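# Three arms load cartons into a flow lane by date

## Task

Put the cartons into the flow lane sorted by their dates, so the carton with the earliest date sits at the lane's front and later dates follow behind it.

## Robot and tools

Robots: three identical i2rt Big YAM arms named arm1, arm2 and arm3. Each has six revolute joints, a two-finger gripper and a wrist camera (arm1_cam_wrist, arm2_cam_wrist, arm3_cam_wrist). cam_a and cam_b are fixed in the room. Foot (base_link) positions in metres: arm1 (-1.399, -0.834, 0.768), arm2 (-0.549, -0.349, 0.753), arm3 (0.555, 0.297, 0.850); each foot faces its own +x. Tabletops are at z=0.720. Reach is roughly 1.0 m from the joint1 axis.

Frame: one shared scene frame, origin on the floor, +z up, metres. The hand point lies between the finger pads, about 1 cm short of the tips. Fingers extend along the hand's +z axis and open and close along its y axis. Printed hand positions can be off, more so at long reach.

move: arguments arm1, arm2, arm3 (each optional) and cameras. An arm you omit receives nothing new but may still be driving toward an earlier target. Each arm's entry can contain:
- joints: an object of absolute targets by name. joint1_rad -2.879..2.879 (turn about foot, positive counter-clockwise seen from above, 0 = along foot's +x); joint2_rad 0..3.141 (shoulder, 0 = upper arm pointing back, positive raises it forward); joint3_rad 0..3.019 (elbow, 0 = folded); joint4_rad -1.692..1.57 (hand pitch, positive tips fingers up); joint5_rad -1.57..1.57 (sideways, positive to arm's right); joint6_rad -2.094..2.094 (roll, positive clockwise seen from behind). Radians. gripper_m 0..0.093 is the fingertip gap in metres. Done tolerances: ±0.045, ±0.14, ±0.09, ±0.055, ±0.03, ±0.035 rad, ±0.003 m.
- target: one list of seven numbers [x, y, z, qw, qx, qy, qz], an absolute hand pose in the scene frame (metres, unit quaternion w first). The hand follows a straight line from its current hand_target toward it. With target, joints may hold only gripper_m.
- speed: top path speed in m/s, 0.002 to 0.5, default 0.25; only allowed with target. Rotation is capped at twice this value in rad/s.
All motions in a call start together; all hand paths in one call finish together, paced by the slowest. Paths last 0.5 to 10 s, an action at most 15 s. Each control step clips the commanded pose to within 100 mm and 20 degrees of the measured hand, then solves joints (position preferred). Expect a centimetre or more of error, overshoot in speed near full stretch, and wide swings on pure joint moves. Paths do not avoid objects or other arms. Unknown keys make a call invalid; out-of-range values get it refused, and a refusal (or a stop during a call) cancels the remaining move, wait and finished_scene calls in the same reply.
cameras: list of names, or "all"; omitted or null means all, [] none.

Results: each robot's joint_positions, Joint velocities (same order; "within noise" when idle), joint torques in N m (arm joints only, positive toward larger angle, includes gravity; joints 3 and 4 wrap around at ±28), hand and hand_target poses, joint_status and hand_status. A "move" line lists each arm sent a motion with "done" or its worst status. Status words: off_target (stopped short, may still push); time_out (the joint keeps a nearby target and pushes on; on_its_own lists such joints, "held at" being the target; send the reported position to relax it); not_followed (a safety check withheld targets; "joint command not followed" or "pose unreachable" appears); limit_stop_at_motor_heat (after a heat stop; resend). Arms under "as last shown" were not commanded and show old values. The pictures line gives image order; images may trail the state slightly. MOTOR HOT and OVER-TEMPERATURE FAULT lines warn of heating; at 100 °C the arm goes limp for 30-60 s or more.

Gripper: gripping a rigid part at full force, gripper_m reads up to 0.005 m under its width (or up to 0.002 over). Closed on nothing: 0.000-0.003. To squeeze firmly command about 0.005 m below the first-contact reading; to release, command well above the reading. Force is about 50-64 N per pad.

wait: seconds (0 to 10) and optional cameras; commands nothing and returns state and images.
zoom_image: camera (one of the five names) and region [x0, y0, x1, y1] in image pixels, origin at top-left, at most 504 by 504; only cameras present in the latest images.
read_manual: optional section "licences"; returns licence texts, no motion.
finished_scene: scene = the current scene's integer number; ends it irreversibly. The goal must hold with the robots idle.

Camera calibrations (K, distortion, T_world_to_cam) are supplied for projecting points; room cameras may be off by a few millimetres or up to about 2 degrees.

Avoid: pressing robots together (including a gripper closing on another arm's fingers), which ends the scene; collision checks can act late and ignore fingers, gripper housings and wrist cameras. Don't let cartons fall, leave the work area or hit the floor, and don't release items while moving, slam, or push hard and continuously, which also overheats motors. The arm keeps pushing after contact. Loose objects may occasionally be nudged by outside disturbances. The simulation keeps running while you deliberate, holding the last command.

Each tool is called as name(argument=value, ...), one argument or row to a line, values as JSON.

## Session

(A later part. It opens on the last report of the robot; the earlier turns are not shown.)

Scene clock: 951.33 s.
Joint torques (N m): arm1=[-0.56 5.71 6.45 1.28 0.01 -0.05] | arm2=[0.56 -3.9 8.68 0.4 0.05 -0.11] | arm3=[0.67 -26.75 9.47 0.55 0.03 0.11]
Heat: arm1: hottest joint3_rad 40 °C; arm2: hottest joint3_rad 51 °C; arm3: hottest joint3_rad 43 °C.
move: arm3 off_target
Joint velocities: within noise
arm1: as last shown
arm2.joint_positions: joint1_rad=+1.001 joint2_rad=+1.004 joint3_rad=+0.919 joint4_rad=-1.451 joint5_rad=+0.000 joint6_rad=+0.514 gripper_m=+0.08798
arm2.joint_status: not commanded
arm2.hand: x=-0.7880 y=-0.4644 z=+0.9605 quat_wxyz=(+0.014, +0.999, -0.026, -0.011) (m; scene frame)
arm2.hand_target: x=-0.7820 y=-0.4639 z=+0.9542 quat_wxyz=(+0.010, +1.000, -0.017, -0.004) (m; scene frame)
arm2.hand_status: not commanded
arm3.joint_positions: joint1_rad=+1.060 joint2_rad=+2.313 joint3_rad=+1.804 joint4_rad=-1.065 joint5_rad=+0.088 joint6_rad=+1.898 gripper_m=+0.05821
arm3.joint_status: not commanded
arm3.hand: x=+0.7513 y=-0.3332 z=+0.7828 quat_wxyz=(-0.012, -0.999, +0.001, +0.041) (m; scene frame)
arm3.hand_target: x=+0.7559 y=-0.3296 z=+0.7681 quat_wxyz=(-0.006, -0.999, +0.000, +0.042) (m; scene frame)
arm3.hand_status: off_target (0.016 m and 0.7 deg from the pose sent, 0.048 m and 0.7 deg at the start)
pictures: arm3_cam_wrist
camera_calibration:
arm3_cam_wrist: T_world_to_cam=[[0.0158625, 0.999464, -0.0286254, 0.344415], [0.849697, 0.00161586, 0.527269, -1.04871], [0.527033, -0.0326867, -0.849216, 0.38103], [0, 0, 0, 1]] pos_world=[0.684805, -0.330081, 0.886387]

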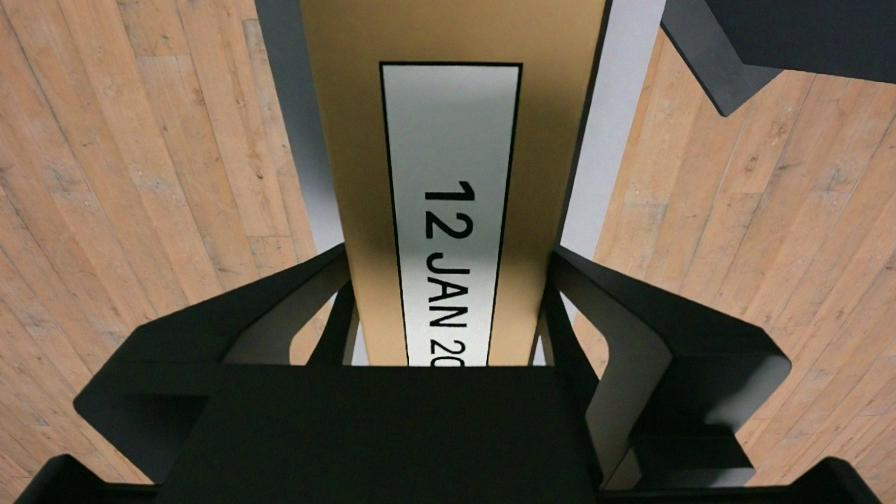

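move(
  arm3={"joints": {"gripper_m": 0.069}},
  cameras=[],
)

wait(
  seconds=1.5,
  cameras=[],
)

move(
  arm3={"target": [0.75, -0.33, 0.95, 0, -0.9998, 0, 0.02], "speed": 0.25},
  cameras=["arm3_cam_wrist"],
)

move(
  arm3={"joints": {"joint1_rad": -0.33, "joint2_rad": 1.343, "joint3_rad": 1.01, "joint4_rad": -1.25, "joint5_rad": 0, "joint6_rad": 0.507, "gripper_m": 0.092}},
  cameras=["cam_b"],
)

Scene clock: 956.30 s.
Joint torques (N m): arm1=[-0.62 5.71 6.46 1.31 0.01 -0.06] | arm2=[0.56 -4.01 8.66 0.39 0.04 -0.11] | arm3=[0.73 -26.87 9.44 0.57 0.07 0.12]
Heat: arm1: hottest joint3_rad 40 °C; arm2: hottest joint3_rad 50 °C; arm3: hottest joint3_rad 43 °C.
move: arm3 done
Joint velocities: within noise
arm1, arm2: as last shown
arm3.joint_positions: joint1_rad=+1.060 joint2_rad=+2.313 joint3_rad=+1.804 joint4_rad=-1.065 joint5_rad=+0.088 joint6_rad=+1.898 gripper_m=+0.06884
arm3.joint_status: all done
arm3.hand: x=+0.7514 y=-0.3331 z=+0.7828 quat_wxyz=(-0.012, -0.999, +0.001, +0.041) (m; scene frame)
arm3.hand_target: x=+0.7558 y=-0.3296 z=+0.7681 quat_wxyz=(-0.006, -0.999, +0.000, +0.042) (m; scene frame)
arm3.hand_status: not commanded
pictures: none
No camera images: "cameras" was empty.

Scene clock: 957.80 s.
Joint torques (N m): arm1=[-0.56 5.77 6.46 1.28 0 -0.06] | arm2=[0.62 -3.96 8.68 0.38 0.04 -0.11] | arm3=[0.79 -26.7 9.46 0.62 0.1 0.13]
Heat: arm1: hottest joint3_rad 40 °C; arm2: hottest joint3_rad 50 °C; arm3: hottest joint3_rad 43 °C.
Joint velocities: within noise
arm1.joint_positions: joint1_rad=+0.617 joint2_rad=+0.444 joint3_rad=+1.497 joint4_rad=-1.493 joint5_rad=+0.005 joint6_rad=+0.009 gripper_m=+0.08797
arm1.joint_status: not commanded
arm1.hand: x=-1.3849 y=-0.9567 z=+1.3489 quat_wxyz=(-0.403, -0.560, -0.633, +0.350) (m; scene frame)
arm1.hand_target: x=-1.3865 y=-0.9581 z=+1.3477 quat_wxyz=(-0.396, -0.565, -0.633, +0.352) (m; scene frame)
arm1.hand_status: not commanded
arm2.joint_positions: joint1_rad=+1.001 joint2_rad=+1.004 joint3_rad=+0.919 joint4_rad=-1.451 joint5_rad=+0.000 joint6_rad=+0.514 gripper_m=+0.08798
arm2.joint_status: not commanded
arm2.hand: x=-0.7880 y=-0.4644 z=+0.9605 quat_wxyz=(+0.014, +0.999, -0.026, -0.011) (m; scene frame)
arm2.hand_target: x=-0.7820 y=-0.4639 z=+0.9542 quat_wxyz=(+0.010, +1.000, -0.017, -0.004) (m; scene frame)
arm2.hand_status: not commanded
arm3.joint_positions: joint1_rad=+1.060 joint2_rad=+2.313 joint3_rad=+1.804 joint4_rad=-1.065 joint5_rad=+0.088 joint6_rad=+1.898 gripper_m=+0.06893
arm3.joint_status: all done
arm3.hand: x=+0.7514 y=-0.3331 z=+0.7828 quat_wxyz=(-0.012, -0.999, +0.001, +0.041) (m; scene frame)
arm3.hand_target: x=+0.7558 y=-0.3296 z=+0.7681 quat_wxyz=(-0.006, -0.999, +0.000, +0.042) (m; scene frame)
arm3.hand_status: not commanded
wait: 1.50 s; at rest by 0.27 s
pictures: none
No camera images: "cameras" was empty.

Scene clock: 959.37 s.
Joint torques (N m): arm1=[-0.62 5.83 6.42 1.28 0 -0.05] | arm2=[0.62 -3.96 8.69 0.4 0.04 -0.11] | arm3=[-0.85 -25.64 14.2 -0.09 0.04 -0.03]
Heat: arm1: hottest joint3_rad 40 °C; arm2: hottest joint3_rad 50 °C; arm3: hottest joint3_rad 43 °C.
move: arm3 off_target
Joint velocities: within noise
arm1, arm2: as last shown
arm3.joint_positions: joint1_rad=+1.060 joint2_rad=+2.121 joint3_rad=+1.926 joint4_rad=-1.398 joint5_rad=+0.043 joint6_rad=+1.893 gripper_m=+0.06894
arm3.joint_status: not commanded
arm3.hand: x=+0.7535 y=-0.3181 z=+0.9483 quat_wxyz=(+0.004, -1.000, -0.002, +0.023) (m; scene frame)
arm3.hand_target: x=+0.7499 y=-0.3295 z=+0.9499 quat_wxyz=(+0.000, -1.000, +0.000, +0.020) (m; scene frame)
arm3.hand_status: off_target (0.013 m and 0.6 deg from the pose sent, 0.167 m and 2.8 deg at the start)
pictures: arm3_cam_wrist
camera_calibration:
arm3_cam_wrist: T_world_to_cam=[[0.0122377, 0.999914, 0.00479359, 0.305159], [0.829716, -0.01283, 0.558038, -1.15662], [0.558051, -0.00285179, -0.829802, 0.488539], [0, 0, 0, 1]] pos_world=[0.683298, -0.318579, 1.04936]

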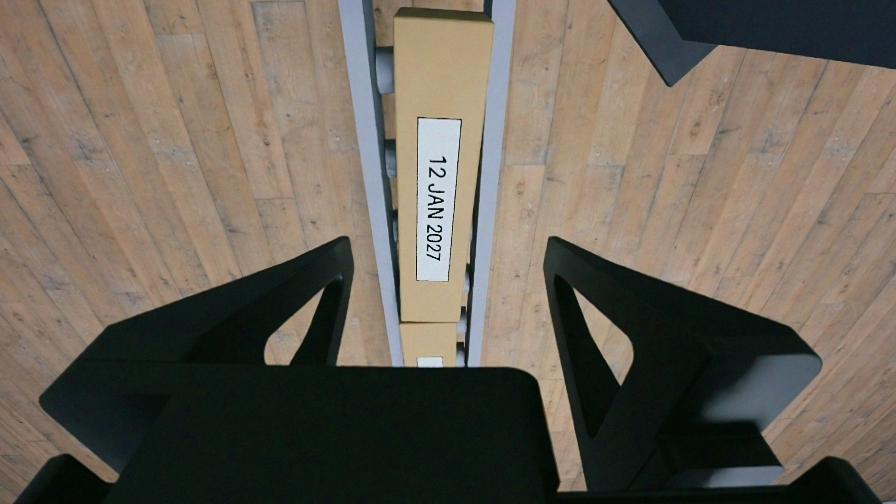

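Scene clock: 961.17 s.
Joint torques (N m): arm1=[-0.56 5.71 6.41 1.29 0 -0.06] | arm2=[0.56 -3.96 8.69 0.39 0.04 -0.11] | arm3=[-0.44 -13.22 10.29 0.31 0 -0.04]
Heat: arm1: hottest joint3_rad 40 °C; arm2: hottest joint3_rad 50 °C; arm3: hottest joint3_rad 43 °C.
move: arm3 done
Joint velocities: within noise
arm1, arm2: as last shown
arm3.joint_positions: joint1_rad=-0.324 joint2_rad=+1.347 joint3_rad=+1.011 joint4_rad=-1.248 joint5_rad=+0.002 joint6_rad=+0.516 gripper_m=+0.09191
arm3.joint_status: all done
arm3.hand: x=+0.2390 y=+0.1210 z=+0.9925 quat_wxyz=(+0.004, -1.000, +0.001, -0.006) (m; scene frame)
arm3.hand_target: x=+0.2387 y=+0.1231 z=+0.9937 quat_wxyz=(+0.003, -1.000, +0.001, -0.006) (m; scene frame)
arm3.hand_status: not commanded
pictures: cam_b

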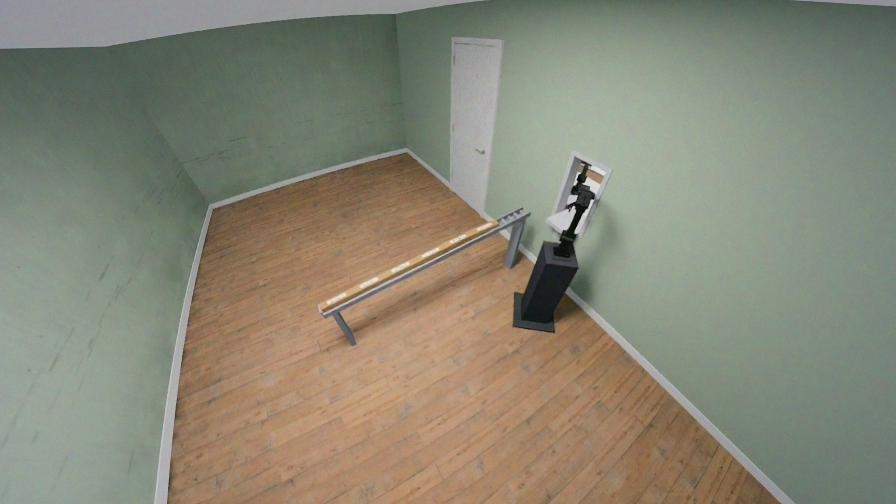

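move(
  arm1={"joints": {"joint1_rad": -2.34, "joint2_rad": 0.3, "joint3_rad": 1.55, "joint4_rad": -1.59, "joint5_rad": 0, "joint6_rad": 0}},
  arm2={"joints": {"joint1_rad": 2.28, "joint2_rad": 0.95, "joint3_rad": 0.85, "joint4_rad": -1.45, "joint5_rad": 0, "joint6_rad": 0}},
  arm3={"joints": {"joint1_rad": 0.2, "joint2_rad": 1.343, "joint3_rad": 1.01, "joint4_rad": -1.25, "joint5_rad": 0, "joint6_rad": 1.037}},
  cameras=["arm1_cam_wrist", "arm2_cam_wrist", "arm3_cam_wrist", "cam_a"],
)

Scene clock: 1030.23 s.
Joint torques (N m): arm1=[-0.56 9.99 5.07 1.29 0.03 -0.06] | arm2=[0.56 -3.08 8.92 0.42 0.01 -0.12] | arm3=[0.91 -13.22 10.26 0.18 0.09 0.15]
Heat: arm1: hottest joint3_rad 40 °C; arm2: hottest joint3_rad 48 °C; arm3: hottest joint3_rad 42 °C.
move: arm1 done; arm2 done; arm3 done
Joint velocities: within noise
arm1.joint_positions: joint1_rad=-2.323 joint2_rad=+0.288 joint3_rad=+1.542 joint4_rad=-1.581 joint5_rad=+0.001 joint6_rad=+0.009 gripper_m=+0.08801
arm1.joint_status: all done
arm1.hand: x=-1.4091 y=-0.8089 z=+1.3549 quat_wxyz=(+0.338, -0.660, +0.472, +0.477) (m; scene frame)
arm1.hand_target: x=-1.4097 y=-0.8061 z=+1.3554 quat_wxyz=(+0.340, -0.662, +0.476, +0.468) (m; scene frame)
arm1.hand_status: not commanded
arm2.joint_positions: joint1_rad=+2.271 joint2_rad=+0.954 joint3_rad=+0.866 joint4_rad=-1.451 joint5_rad=-0.001 joint6_rad=+0.010 gripper_m=+0.08800
arm2.joint_status: all done
arm2.hand: x=-0.5113 y=-0.5901 z=+0.9557 quat_wxyz=(+0.020, +0.652, +0.758, -0.011) (m; scene frame)
arm2.hand_target: x=-0.5100 y=-0.5853 z=+0.9503 quat_wxyz=(+0.015, +0.644, +0.765, -0.008) (m; scene frame)
arm2.hand_status: not commanded
arm3.joint_positions: joint1_rad=+0.191 joint2_rad=+1.347 joint3_rad=+1.011 joint4_rad=-1.248 joint5_rad=+0.001 joint6_rad=+1.029 gripper_m=+0.09191
arm3.joint_status: all done
arm3.hand: x=+0.3668 y=-0.0115 z=+0.9927 quat_wxyz=(+0.006, -1.000, +0.001, -0.004) (m; scene frame)
arm3.hand_target: x=+0.3702 y=-0.0125 z=+0.9938 quat_wxyz=(+0.005, -1.000, +0.000, -0.004) (m; scene frame)
arm3.hand_status: not commanded
pictures: arm1_cam_wrist, arm2_cam_wrist, arm3_cam_wrist, cam_a
camera_calibration:
arm1_cam_wrist: T_world_to_cam=[[0.936611, 0.350283, -0.00784051, 1.61706], [0.290781, -0.789607, -0.54034, 0.500945], [-0.195462, 0.503808, -0.841411, 1.39564], [0, 0, 0, 1]] pos_world=[-1.38743, -0.874013, 1.45766]
arm2_cam_wrist: T_world_to_cam=[[-0.987987, -0.154476, 0.00441989, -0.602536], [-0.128917, 0.83962, 0.527654, -0.0667101], [-0.0852207, 0.520746, -0.849448, 1.1984], [0, 0, 0, 1]] pos_world=[-0.501769, -0.661127, 1.05584]
arm3_cam_wrist: T_world_to_cam=[[0.0172196, 0.999802, 0.00993968, -0.00386223], [0.798305, -0.0197334, 0.60193, -0.888726], [0.602007, -0.00243009, -0.798487, 0.694761], [0, 0, 0, 1]] pos_world=[0.29129, -0.0119878, 1.08975]

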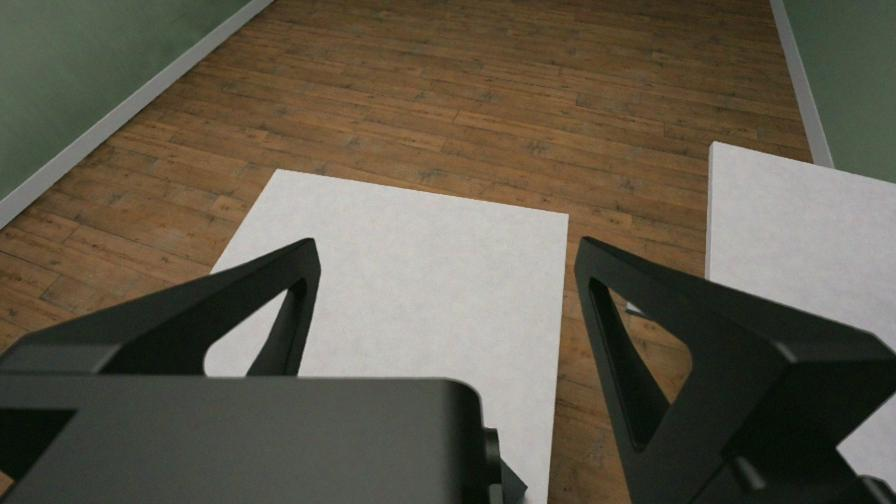

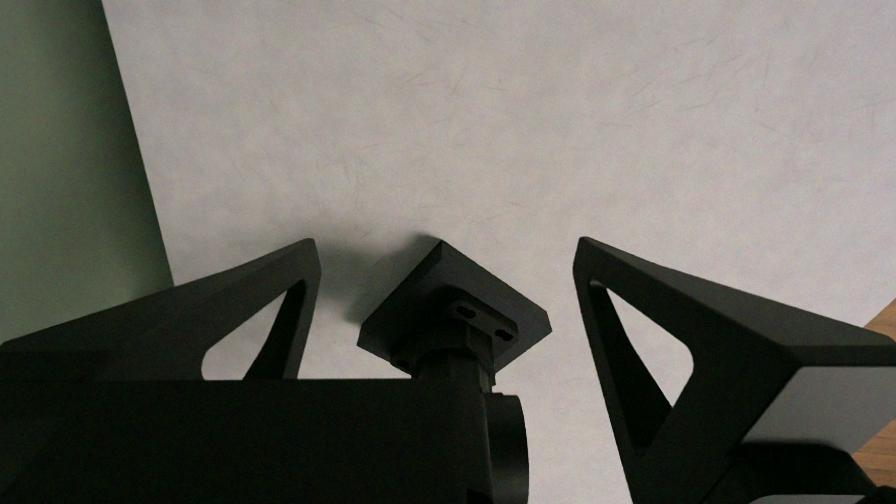

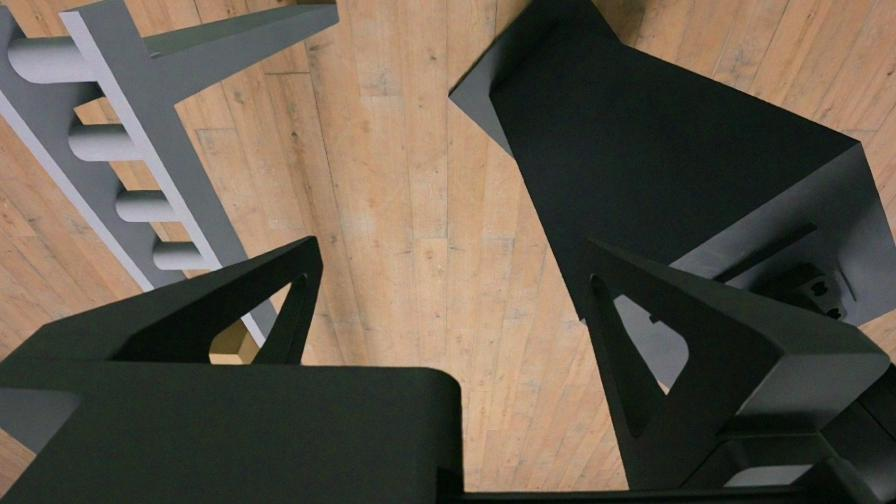

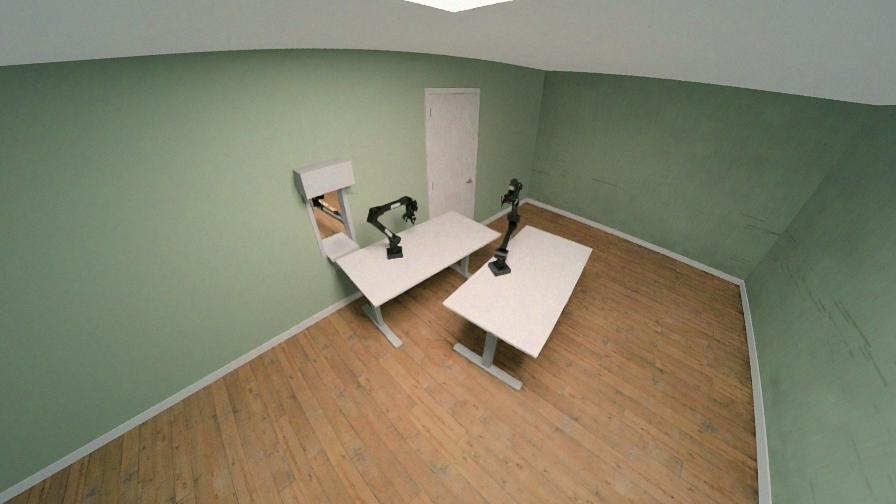

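move(
  arm2={"joints": {"joint1_rad": 2.28, "joint2_rad": 0.3, "joint3_rad": 1.55, "joint4_rad": -1.59, "joint5_rad": 0, "joint6_rad": 0}},
  arm1={"target": [-1.5, -0.40, 0.90, 0, 0.588, 0.809, 0], "speed": 0.4},
  cameras=["arm1_cam_wrist", "arm2_cam_wrist"],
)

Scene clock: 1047.83 s.
Joint torques (N m): arm1=[0.85 4.84 10.24 0.44 0.87 0.23] | arm2=[0.56 10.17 4.64 1.65 0.01 -0.11] | arm3=[1.14 -13.39 10.18 0.24 0.07 0.14]
Heat: arm1: hottest joint3_rad 39 °C; arm2: hottest joint3_rad 49 °C; arm3: hottest joint3_rad 41 °C.
move: arm1 not_followed; arm2 done
Joint velocities: within noise
arm1.joint_positions: joint1_rad=-0.954 joint2_rad=-0.004 joint3_rad=+0.320 joint4_rad=-1.682 joint5_rad=+1.343 joint6_rad=-0.615 gripper_m=+0.08802
arm1.joint_status: not commanded
arm1.on_its_own: joint1_rad is held at -0.953, not at your -2.340; joint2_rad is held at -0.004, not at your +0.300; joint3_rad is held at +0.337, not at your +1.550; joint4_rad is held at -1.682, not at your -1.590; joint5_rad is held at +1.343, not at your +0.000; joint6_rad is held at -0.605, not at your +0.000
arm1.hand: x=-1.4502 y=-0.6726 z=+0.9765 quat_wxyz=(+0.622, -0.747, -0.224, -0.068) (m; scene frame)
arm1.hand_target: x=-1.4502 y=-0.6727 z=+0.9834 quat_wxyz=(+0.624, -0.749, -0.216, -0.057) (m; scene frame)
arm1.hand_status: not_followed (0.287 m and 103.3 deg from the pose sent, 0.618 m and 179.2 deg at the start; pose on its path clipped on 93 of 137 steps; a joint's target at an end of its range on 99 of 137 steps)
arm2.joint_positions: joint1_rad=+2.271 joint2_rad=+0.307 joint3_rad=+1.555 joint4_rad=-1.581 joint5_rad=-0.001 joint6_rad=+0.010 gripper_m=+0.08800
arm2.joint_status: all done
arm2.hand: x=-0.5489 y=-0.3767 z=+1.3450 quat_wxyz=(+0.450, +0.530, +0.614, -0.375) (m; scene frame)
arm2.hand_target: x=-0.5492 y=-0.3742 z=+1.3412 quat_wxyz=(+0.447, +0.525, +0.620, -0.373) (m; scene frame)
arm2.hand_status: not commanded
arm3: as last shown
pictures: arm1_cam_wrist, arm2_cam_wrist
pose unreachable (arm1 arm): on one or more control steps of this call this arm could not follow its commanded pose, so it was not sent that pose on those steps. On the call's last step it was still not sent that pose. It may still have moved: this result reports where it is.
cause: moving toward the commanded pose would bring two parts of the arm too close to each other (its upper arm (the part past joint 2) and its wrist camera).
camera_calibration:
arm1_cam_wrist: T_world_to_cam=[[-0.427324, 0.147235, 0.892029, -1.38851], [0.797454, -0.403497, 0.448618, 0.444805], [0.425983, 0.903057, 0.055011, 1.29496], [0, 0, 0, 1]] pos_world=[-1.49969, -0.785513, 0.967806]
arm2_cam_wrist: T_world_to_cam=[[-0.98904, -0.147389, -0.0087382, -0.588649], [-0.112109, 0.788174, -0.605156, 1.05726], [0.0960806, -0.597544, -0.796059, 1.02128], [0, 0, 0, 1]] pos_world=[-0.561794, -0.309808, 1.44766]

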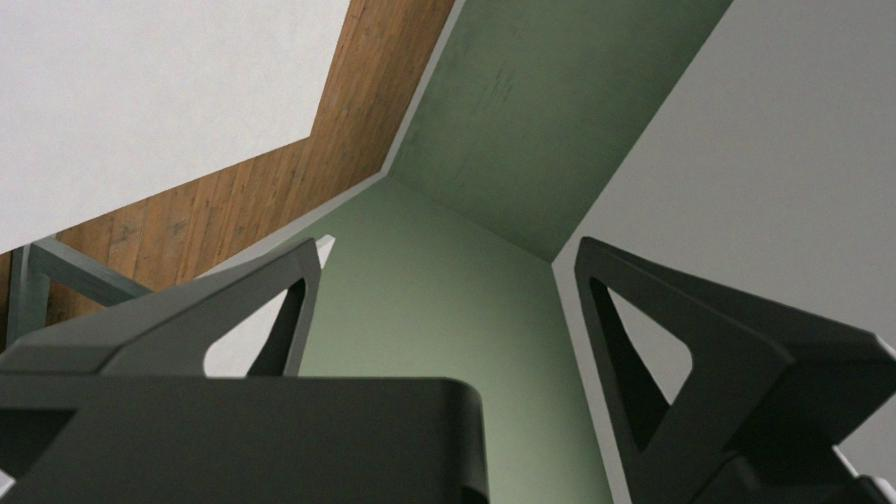

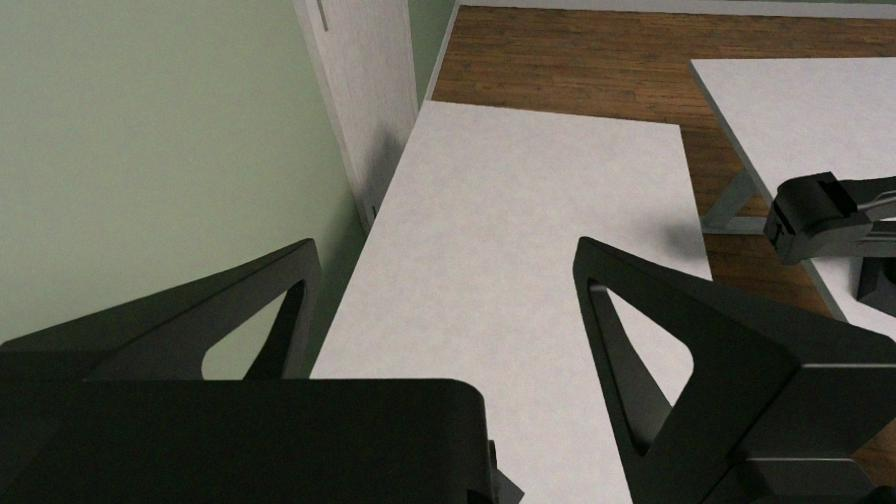

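move(
  arm1={"joints": {"joint2_rad": 0.35, "joint3_rad": 1.5}},
  cameras=[],
)

move(
  arm1={"joints": {"joint1_rad": -2.34, "joint2_rad": 0.3, "joint3_rad": 1.55, "joint4_rad": -1.59, "joint5_rad": 0, "joint6_rad": 0}},
  cameras=["arm1_cam_wrist"],
)

Scene clock: 1071.87 s.
Joint torques (N m): arm1=[0.91 8.94 7.28 1.18 0.53 0.2] | arm2=[0.5 10.17 4.67 1.66 0.01 -0.11] | arm3=[1.03 -13.1 10.25 0.29 0.07 0.15]
Heat: arm1: hottest joint3_rad 42 °C; arm2: hottest joint3_rad 47 °C; arm3: hottest joint3_rad 41 °C.
move: arm1 done
Joint velocities: within noise
arm1.joint_positions: joint1_rad=-0.954 joint2_rad=+0.347 joint3_rad=+1.472 joint4_rad=-1.682 joint5_rad=+1.343 joint6_rad=-0.613 gripper_m=+0.08803
arm1.joint_status: all done
arm1.on_its_own: joint1_rad is held at -0.953, not at your -2.340; joint4_rad is held at -1.682, not at your -1.590; joint5_rad is held at +1.343, not at your +0.000; joint6_rad is held at -0.605, not at your +0.000
arm1.hand: x=-1.3725 y=-0.6640 z=+1.3767 quat_wxyz=(+0.620, -0.746, +0.029, +0.240) (m; scene frame)
arm1.hand_target: x=-1.3661 y=-0.6631 z=+1.3841 quat_wxyz=(+0.618, -0.744, +0.040, +0.252) (m; scene frame)
arm1.hand_status: not commanded
arm2, arm3: as last shown
pictures: none
No camera images: "cameras" was empty.

Scene clock: 1073.70 s.
Joint torques (N m): arm1=[-0.62 9.52 6.01 2.29 -0.02 0.12] | arm2=[0.5 10.11 4.64 1.66 0.01 -0.11] | arm3=[1.03 -13.16 10.26 0.27 0.07 0.15]
Heat: arm1: hottest joint3_rad 42 °C; arm2: hottest joint3_rad 47 °C; arm3: hottest joint3_rad 41 °C.
move: arm1 done
Joint velocities: within noise
arm1.joint_positions: joint1_rad=-2.323 joint2_rad=+0.291 joint3_rad=+1.532 joint4_rad=-1.610 joint5_rad=+0.002 joint6_rad=-0.009 gripper_m=+0.08803
arm1.joint_status: all done
arm1.hand: x=-1.4097 y=-0.8068 z=+1.3444 quat_wxyz=(+0.332, -0.675, +0.473, +0.459) (m; scene frame)
arm1.hand_target: x=-1.4097 y=-0.8062 z=+1.3555 quat_wxyz=(+0.340, -0.662, +0.476, +0.469) (m; scene frame)
arm1.hand_status: not commanded
arm2, arm3: as last shown
pictures: arm1_cam_wrist
camera_calibration:
arm1_cam_wrist: T_world_to_cam=[[0.934788, 0.355108, 0.00830325, 1.59635], [0.31079, -0.806358, -0.503187, 0.46182], [-0.171991, 0.472954, -0.864138, 1.42435], [0, 0, 0, 1]] pos_world=[-1.39081, -0.86814, 1.44996]

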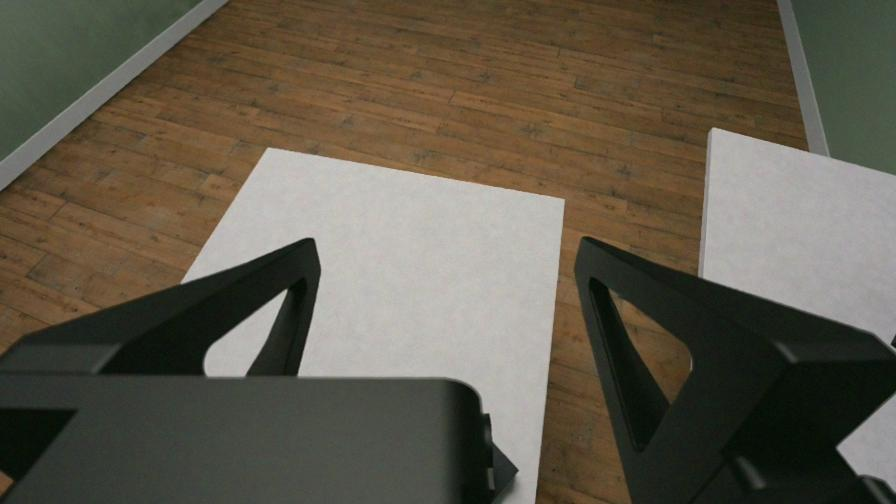

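move(
  arm1={"joints": {"joint1_rad": -2.34, "joint2_rad": 1.715, "joint3_rad": 1.346, "joint4_rad": -1.202, "joint5_rad": 0, "joint6_rad": 0.2}},
  arm2={"joints": {"joint1_rad": 2.28, "joint2_rad": 1.591, "joint3_rad": 1.369, "joint4_rad": -1.349, "joint5_rad": 0, "joint6_rad": -0.3}},
  cameras=["arm1_cam_wrist", "arm2_cam_wrist"],
)

Scene clock: 1079.73 s.
Joint torques (N m): arm1=[-0.5 -16.79 9.11 0.4 0.01 0.14] | arm2=[0.56 -12.98 9.42 0.53 -0.02 -0.12] | arm3=[0.85 -13.1 10.17 0.25 0.07 0.15]
Heat: arm1: hottest joint3_rad 41 °C; arm2: hottest joint3_rad 47 °C; arm3: hottest joint3_rad 41 °C.
move: arm1 done; arm2 done
Joint velocities: within noise
arm1.joint_positions: joint1_rad=-2.323 joint2_rad=+1.718 joint3_rad=+1.332 joint4_rad=-1.210 joint5_rad=+0.002 joint6_rad=+0.191 gripper_m=+0.08803
arm1.joint_status: all done
arm1.hand: x=-1.5608 y=-0.3697 z=+0.8752 quat_wxyz=(-0.003, -0.757, +0.654, -0.011) (m; scene frame)
arm1.hand_target: x=-1.5557 y=-0.3602 z=+0.8817 quat_wxyz=(+0.003, -0.748, +0.663, +0.001) (m; scene frame)
arm1.hand_status: not commanded
arm2.joint_positions: joint1_rad=+2.271 joint2_rad=+1.584 joint3_rad=+1.374 joint4_rad=-1.353 joint5_rad=-0.001 joint6_rad=-0.289 gripper_m=+0.08801
arm2.joint_status: all done
arm2.hand: x=-0.4753 y=-0.8110 z=+0.9421 quat_wxyz=(+0.010, +0.531, +0.847, -0.005) (m; scene frame)
arm2.hand_target: x=-0.4714 y=-0.8102 z=+0.9369 quat_wxyz=(+0.007, +0.523, +0.852, -0.002) (m; scene frame)
arm2.hand_status: not commanded
arm3: as last shown
pictures: arm1_cam_wrist, arm2_cam_wrist
camera_calibration:
arm1_cam_wrist: T_world_to_cam=[[0.988715, 0.149048, -0.015054, 1.61477], [0.123827, -0.756558, 0.642096, -0.650606], [0.0843138, -0.636714, -0.766477, 0.690462], [0, 0, 0, 1]] pos_world=[-1.5742, -0.293272, 0.971283]
arm2_cam_wrist: T_world_to_cam=[[-0.898295, -0.439252, 0.0111247, -0.795695], [-0.362302, 0.754777, 0.546853, -0.0672857], [-0.248603, 0.487205, -0.837155, 1.18856], [0, 0, 0, 1]] pos_world=[-0.443667, -0.877796, 1.04065]

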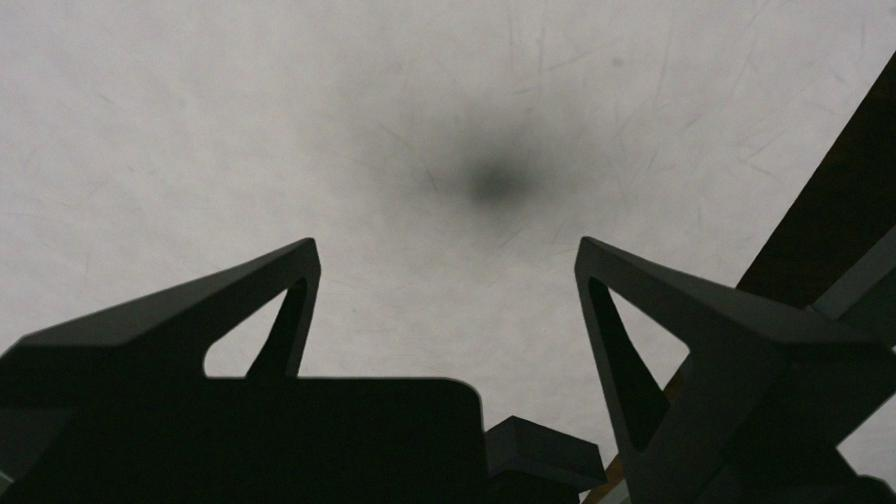

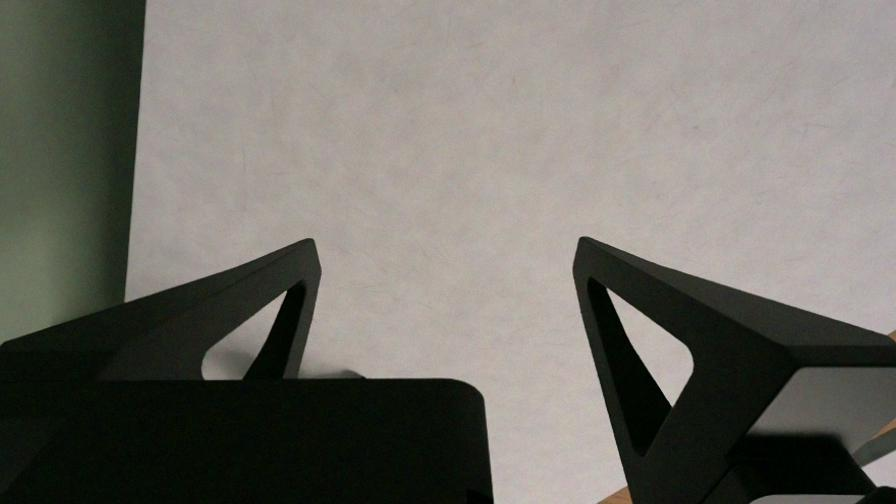

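move(
  arm1={"target": [-1.5557, -0.3602, 0.765, 0, -0.748, 0.663, 0], "speed": 0.2},
  arm2={"target": [-0.4714, -0.8102, 0.815, 0, 0.523, 0.852, 0], "speed": 0.2},
  cameras=["arm1_cam_wrist", "arm2_cam_wrist"],
)

move(
  arm1={"target": [-1.5557, -0.3602, 0.755, 0, -0.748, 0.663, 0], "speed": 0.2},
  arm2={"target": [-0.4714, -0.8102, 0.752, 0, 0.523, 0.852, 0], "speed": 0.2},
  cameras=[],
)

Scene clock: 1086.13 s.
Joint torques (N m): arm1=[-0.56 -17.85 7.49 0.54 0 0.12] | arm2=[0.56 -12.1 8.42 0.73 0.03 -0.11] | arm3=[0.91 -13.16 10.25 0.25 0.09 0.15]
Heat: arm1: hottest joint3_rad 41 °C; arm2: hottest joint3_rad 47 °C; arm3: hottest joint3_rad 41 °C.
move: arm1 off_target; arm2 done
Joint velocities: within noise
arm1.joint_positions: joint1_rad=-2.323 joint2_rad=+1.865 joint3_rad=+1.204 joint4_rad=-0.934 joint5_rad=-0.002 joint6_rad=+0.191 gripper_m=+0.08803
arm1.joint_status: not commanded
arm1.hand: x=-1.5611 y=-0.3695 z=+0.7626 quat_wxyz=(-0.004, -0.757, +0.654, -0.009) (m; scene frame)
arm1.hand_target: x=-1.5556 y=-0.3605 z=+0.7650 quat_wxyz=(+0.000, -0.748, +0.663, +0.000) (m; scene frame)
arm1.hand_status: off_target (0.011 m and 1.9 deg from the pose sent, 0.111 m and 1.9 deg at the start)
arm2.joint_positions: joint1_rad=+2.272 joint2_rad=+1.699 joint3_rad=+1.187 joint4_rad=-1.061 joint5_rad=+0.005 joint6_rad=-0.289 gripper_m=+0.08801
arm2.joint_status: not commanded
arm2.hand: x=-0.4751 y=-0.8124 z=+0.8233 quat_wxyz=(+0.004, +0.531, +0.847, -0.003) (m; scene frame)
arm2.hand_target: x=-0.4714 y=-0.8101 z=+0.8152 quat_wxyz=(+0.000, +0.523, +0.852, +0.000) (m; scene frame)
arm2.hand_status: done (0.009 m and 1.3 deg from the pose sent, 0.127 m and 1.7 deg at the start)
arm3: as last shown
pictures: arm1_cam_wrist, arm2_cam_wrist
camera_calibration:
arm1_cam_wrist: T_world_to_cam=[[0.988715, 0.148603, -0.0189543, 1.61615], [0.125999, -0.756467, 0.641781, -0.574441], [0.0810319, -0.636926, -0.766654, 0.599343], [0, 0, 0, 1]] pos_world=[-1.5741, -0.292972, 0.858787]
arm2_cam_wrist: T_world_to_cam=[[-0.898053, -0.439665, 0.0139856, -0.797279], [-0.35831, 0.749582, 0.556543, -0.0114347], [-0.255176, 0.494794, -0.830701, 1.08757], [0, 0, 0, 1]] pos_world=[-0.442574, -0.880089, 0.920961]

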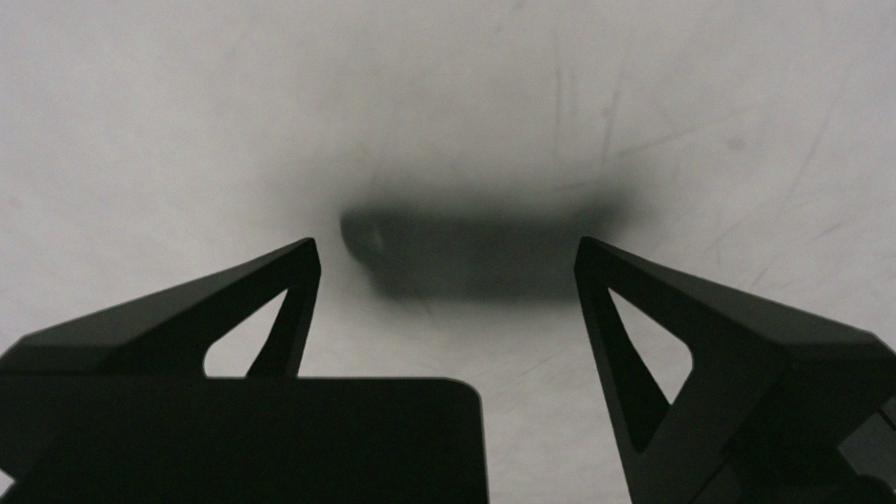

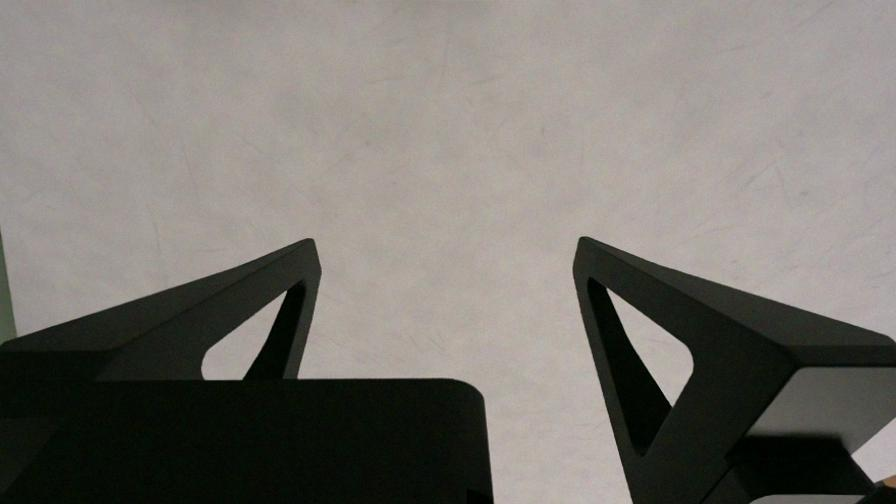

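Scene clock: 1087.30 s.
Joint torques (N m): arm1=[-0.5 -16.26 6.87 0.59 0 0.12] | arm2=[0.5 -13.27 7.5 0.59 0.03 -0.11] | arm3=[0.85 -13.04 10.17 0.2 0.07 0.17]
Heat: arm1: hottest joint3_rad 41 °C; arm2: hottest joint3_rad 47 °C; arm3: hottest joint3_rad 41 °C.
move: arm1 done; arm2 done
Joint velocities: within noise
arm1.joint_positions: joint1_rad=-2.323 joint2_rad=+1.869 joint3_rad=+1.204 joint4_rad=-0.910 joint5_rad=-0.002 joint6_rad=+0.191 gripper_m=+0.08803
arm1.joint_status: not commanded
arm1.hand: x=-1.5629 y=-0.3644 z=+0.7607 quat_wxyz=(+0.001, -0.757, +0.654, +0.000) (m; scene frame)
arm1.hand_target: x=-1.5557 y=-0.3604 z=+0.7551 quat_wxyz=(+0.000, -0.748, +0.663, +0.000) (m; scene frame)
arm1.hand_status: done (0.010 m and 1.4 deg from the pose sent, 0.013 m and 1.8 deg at the start)
arm2.joint_positions: joint1_rad=+2.272 joint2_rad=+1.795 joint3_rad=+1.121 joint4_rad=-0.902 joint5_rad=+0.005 joint6_rad=-0.290 gripper_m=+0.08801
arm2.joint_status: not commanded
arm2.hand: x=-0.4746 y=-0.8125 z=+0.7594 quat_wxyz=(+0.003, +0.531, +0.847, -0.002) (m; scene frame)
arm2.hand_target: x=-0.4714 y=-0.8101 z=+0.7521 quat_wxyz=(+0.000, +0.523, +0.852, +0.000) (m; scene frame)
arm2.hand_status: done (0.008 m and 1.2 deg from the pose sent, 0.071 m and 1.2 deg at the start)
arm3: as last shown
pictures: none
No camera images: "cameras" was empty.

move(
  arm1={"target": [-1.5557, -0.3602, 0.90, 0, -0.748, 0.663, 0], "speed": 0.35},
  arm2={"target": [-0.4714, -0.8102, 0.98, 0, 0.523, 0.852, 0], "speed": 0.35},
  cameras=[],
)

move(
  arm1={"joints": {"joint1_rad": 2.655, "joint2_rad": 1.253, "joint3_rad": 1.296, "joint4_rad": -1.61, "joint5_rad": 0, "joint6_rad": 0.59}},
  arm2={"joints": {"joint1_rad": 1.75, "joint2_rad": 0.95, "joint3_rad": 0.85, "joint4_rad": -1.45, "joint5_rad": 0, "joint6_rad": 0}},
  cameras=["arm2_cam_wrist"],
)

move(
  arm2={"joints": {"joint1_rad": -1.803, "joint2_rad": 1.409, "joint3_rad": 1.316, "joint4_rad": -1.452, "joint5_rad": -0.015, "joint6_rad": 0.796}},
  cameras=[],
)

move(
  arm1={"target": [-0.84, -0.465, 0.90, 0, 0, 1, 0], "speed": 0.4},
  arm2={"target": [0.0, -0.01, 0.95, 0, 0, 1, 0], "speed": 0.3},
  cameras=["arm1_cam_wrist"],
)

Scene clock: 1097.80 s.
Joint torques (N m): arm1=[-0.56 -15.85 11.55 -0.24 0.01 0.11] | arm2=[0.67 -11.58 14.38 -0.18 0.02 -0.09] | arm3=[0.97 -13.27 10.25 0.23 0.08 0.14]
Heat: arm1: hottest joint3_rad 41 °C; arm2: hottest joint3_rad 47 °C; arm3: hottest joint3_rad 41 °C.
move: arm1 off_target; arm2 off_target
Joint velocities: within noise
arm1.joint_positions: joint1_rad=-2.324 joint2_rad=+1.694 joint3_rad=+1.333 joint4_rad=-1.242 joint5_rad=-0.002 joint6_rad=+0.191 gripper_m=+0.08803
arm1.joint_status: not commanded
arm1.hand: x=-1.5587 y=-0.3767 z=+0.8867 quat_wxyz=(-0.006, -0.756, +0.654, -0.013) (m; scene frame)
arm1.hand_target: x=-1.5555 y=-0.3609 z=+0.9000 quat_wxyz=(+0.000, -0.748, +0.663, +0.000) (m; scene frame)
arm1.hand_status: off_target (0.021 m and 2.2 deg from the pose sent, 0.140 m and 1.5 deg at the start)
arm2.joint_positions: joint1_rad=+2.273 joint2_rad=+1.563 joint3_rad=+1.415 joint4_rad=-1.464 joint5_rad=+0.005 joint6_rad=-0.290 gripper_m=+0.08801
arm2.joint_status: not commanded
arm2.hand: x=-0.4784 y=-0.7952 z=+0.9668 quat_wxyz=(-0.009, +0.530, +0.848, +0.011) (m; scene frame)
arm2.hand_target: x=-0.4714 y=-0.8094 z=+0.9800 quat_wxyz=(+0.000, +0.523, +0.852, +0.000) (m; scene frame)
arm2.hand_status: off_target (0.021 m and 1.9 deg from the pose sent, 0.221 m and 1.2 deg at the start)
arm3: as last shown
pictures: none
No camera images: "cameras" was empty.

Scene clock: 1100.83 s.
Joint torques (N m): arm1=[2.61 -11.11 9.78 -0.21 0.15 0.13] | arm2=[-0.73 -3.31 8.98 0.36 -0.11 0.09] | arm3=[0.97 -13.33 10.24 0.21 0.07 0.13]
Heat: arm1: hottest joint3_rad 41 °C; arm2: hottest joint3_rad 47 °C; arm3: hottest joint3_rad 41 °C.
move: arm1 done; arm2 done
Joint velocities: within noise
arm1.joint_positions: joint1_rad=+2.641 joint2_rad=+1.266 joint3_rad=+1.285 joint4_rad=-1.601 joint5_rad=-0.001 joint6_rad=+0.581 gripper_m=+0.08812
arm1.joint_status: all done
arm1.hand: x=-1.1062 y=-0.6400 z=+1.0427 quat_wxyz=(+0.004, +0.004, -1.000, +0.000) (m; scene frame)
arm1.hand_target: x=-1.1102 y=-0.6370 z=+1.0515 quat_wxyz=(-0.003, +0.006, -1.000, -0.004) (m; scene frame)
arm1.hand_status: not commanded
arm2.joint_positions: joint1_rad=+1.760 joint2_rad=+0.956 joint3_rad=+0.865 joint4_rad=-1.450 joint5_rad=+0.002 joint6_rad=-0.010 gripper_m=+0.08801
arm2.joint_status: all done
arm2.hand: x=-0.6359 y=-0.5782 z=+0.9536 quat_wxyz=(+0.015, +0.816, +0.577, -0.012) (m; scene frame)
arm2.hand_target: x=-0.6363 y=-0.5730 z=+0.9490 quat_wxyz=(+0.013, +0.822, +0.569, -0.008) (m; scene frame)
arm2.hand_status: not commanded
arm3.joint_positions: joint1_rad=+0.191 joint2_rad=+1.347 joint3_rad=+1.011 joint4_rad=-1.248 joint5_rad=+0.001 joint6_rad=+1.029 gripper_m=+0.09191
arm3.joint_status: not commanded
arm3.hand: x=+0.3668 y=-0.0115 z=+0.9927 quat_wxyz=(+0.006, -1.000, +0.001, -0.004) (m; scene frame)
arm3.hand_target: x=+0.3702 y=-0.0125 z=+0.9938 quat_wxyz=(+0.005, -1.000, +0.000, -0.004) (m; scene frame)
arm3.hand_status: not commanded
pictures: arm2_cam_wrist
camera_calibration:
arm2_cam_wrist: T_world_to_cam=[[-0.944246, 0.329229, 0.00291986, -0.414845], [0.279863, 0.797925, 0.533847, 0.138266], [0.173428, 0.5049, -0.845576, 1.33145], [0, 0, 0, 1]] pos_world=[-0.661323, -0.645997, 1.05324]

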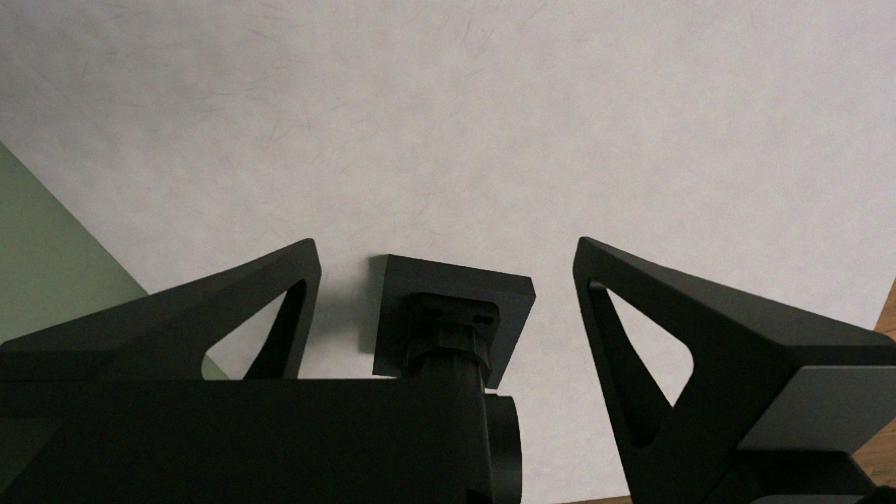

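Scene clock: 1103.47 s.
Joint torques (N m): arm1=[1.85 -11.11 9.78 -0.2 0.15 0.13] | arm2=[-0.56 -10.75 12.75 -0.09 0.03 0.08] | arm3=[0.97 -13.04 10.22 0.27 0.08 0.14]
Heat: arm1: hottest joint3_rad 41 °C; arm2: hottest joint3_rad 48 °C; arm3: hottest joint3_rad 41 °C.
move: arm2 done
Joint velocities: within noise
arm1, arm3: as last shown
arm1.hand_target: x=-1.1102 y=-0.6370 z=+1.0515 quat_wxyz=(-0.003, +0.007, -1.000, -0.004) (m; scene frame)
arm2.joint_positions: joint1_rad=-1.798 joint2_rad=+1.413 joint3_rad=+1.280 joint4_rad=-1.444 joint5_rad=-0.015 joint6_rad=+0.786 gripper_m=+0.08808
arm2.joint_status: all done
arm2.hand: x=-0.2702 y=-0.0523 z=+0.9710 quat_wxyz=(+0.003, +0.009, -1.000, +0.003) (m; scene frame)
arm2.hand_target: x=-0.2634 y=-0.0478 z=+0.9863 quat_wxyz=(-0.008, +0.002, -1.000, -0.009) (m; scene frame)
arm2.hand_status: not commanded
pictures: none
No camera images: "cameras" was empty.

Scene clock: 1105.60 s.
Joint torques (N m): arm1=[0.73 -22.71 12.72 -0.29 0.21 0.09] | arm2=[-0.44 -18.08 14.63 -0.05 -0.02 -0.12] | arm3=[0.85 -13.22 10.22 0.23 0.07 0.14]
Heat: arm1: hottest joint3_rad 42 °C; arm2: hottest joint3_rad 49 °C; arm3: hottest joint3_rad 41 °C.
move: arm1 off_target; arm2 off_target
Joint velocities: within noise
arm1.joint_positions: joint1_rad=+2.641 joint2_rad=+2.156 joint3_rad=+2.028 joint4_rad=-1.482 joint5_rad=+0.001 joint6_rad=+0.581 gripper_m=+0.08812
arm1.joint_status: not commanded
arm1.hand: x=-0.8525 y=-0.4703 z=+0.8851 quat_wxyz=(+0.015, +0.004, -1.000, +0.009) (m; scene frame)
arm1.hand_target: x=-0.8408 y=-0.4654 z=+0.9001 quat_wxyz=(+0.000, +0.000, -1.000, +0.000) (m; scene frame)
arm1.hand_status: off_target (0.020 m and 2.0 deg from the pose sent, 0.349 m and 0.6 deg at the start)
arm2.joint_positions: joint1_rad=-2.054 joint2_rad=+2.043 joint3_rad=+2.041 joint4_rad=-1.592 joint5_rad=-0.014 joint6_rad=+0.557 gripper_m=+0.08808
arm2.joint_status: not commanded
arm2.hand: x=-0.0129 y=-0.0167 z=+0.9444 quat_wxyz=(+0.009, -0.005, -1.000, +0.006) (m; scene frame)
arm2.hand_target: x=-0.0007 y=-0.0104 z=+0.9498 quat_wxyz=(+0.000, +0.000, -1.000, +0.000) (m; scene frame)
arm2.hand_status: off_target (0.016 m and 1.3 deg from the pose sent, 0.274 m and 1.1 deg at the start)
arm3: as last shown
pictures: arm1_cam_wrist
camera_calibration:
arm1_cam_wrist: T_world_to_cam=[[0.0119181, -0.999902, -0.00729513, -0.450366], [-0.759972, -0.0137992, 0.649809, -1.23174], [-0.649846, -0.00220039, -0.760062, 0.241259], [0, 0, 0, 1]] pos_world=[-0.773939, -0.466788, 0.980483]

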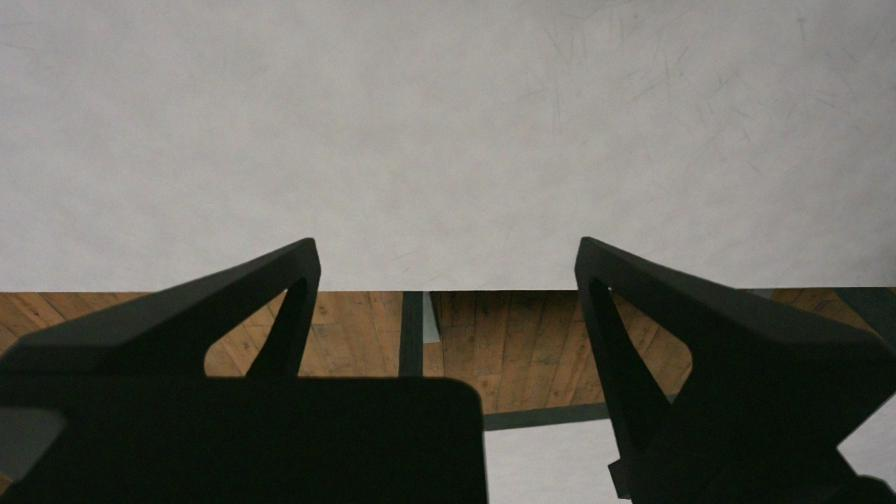

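finished_scene(
  scene=1,
)

The scene is finished: the task was done.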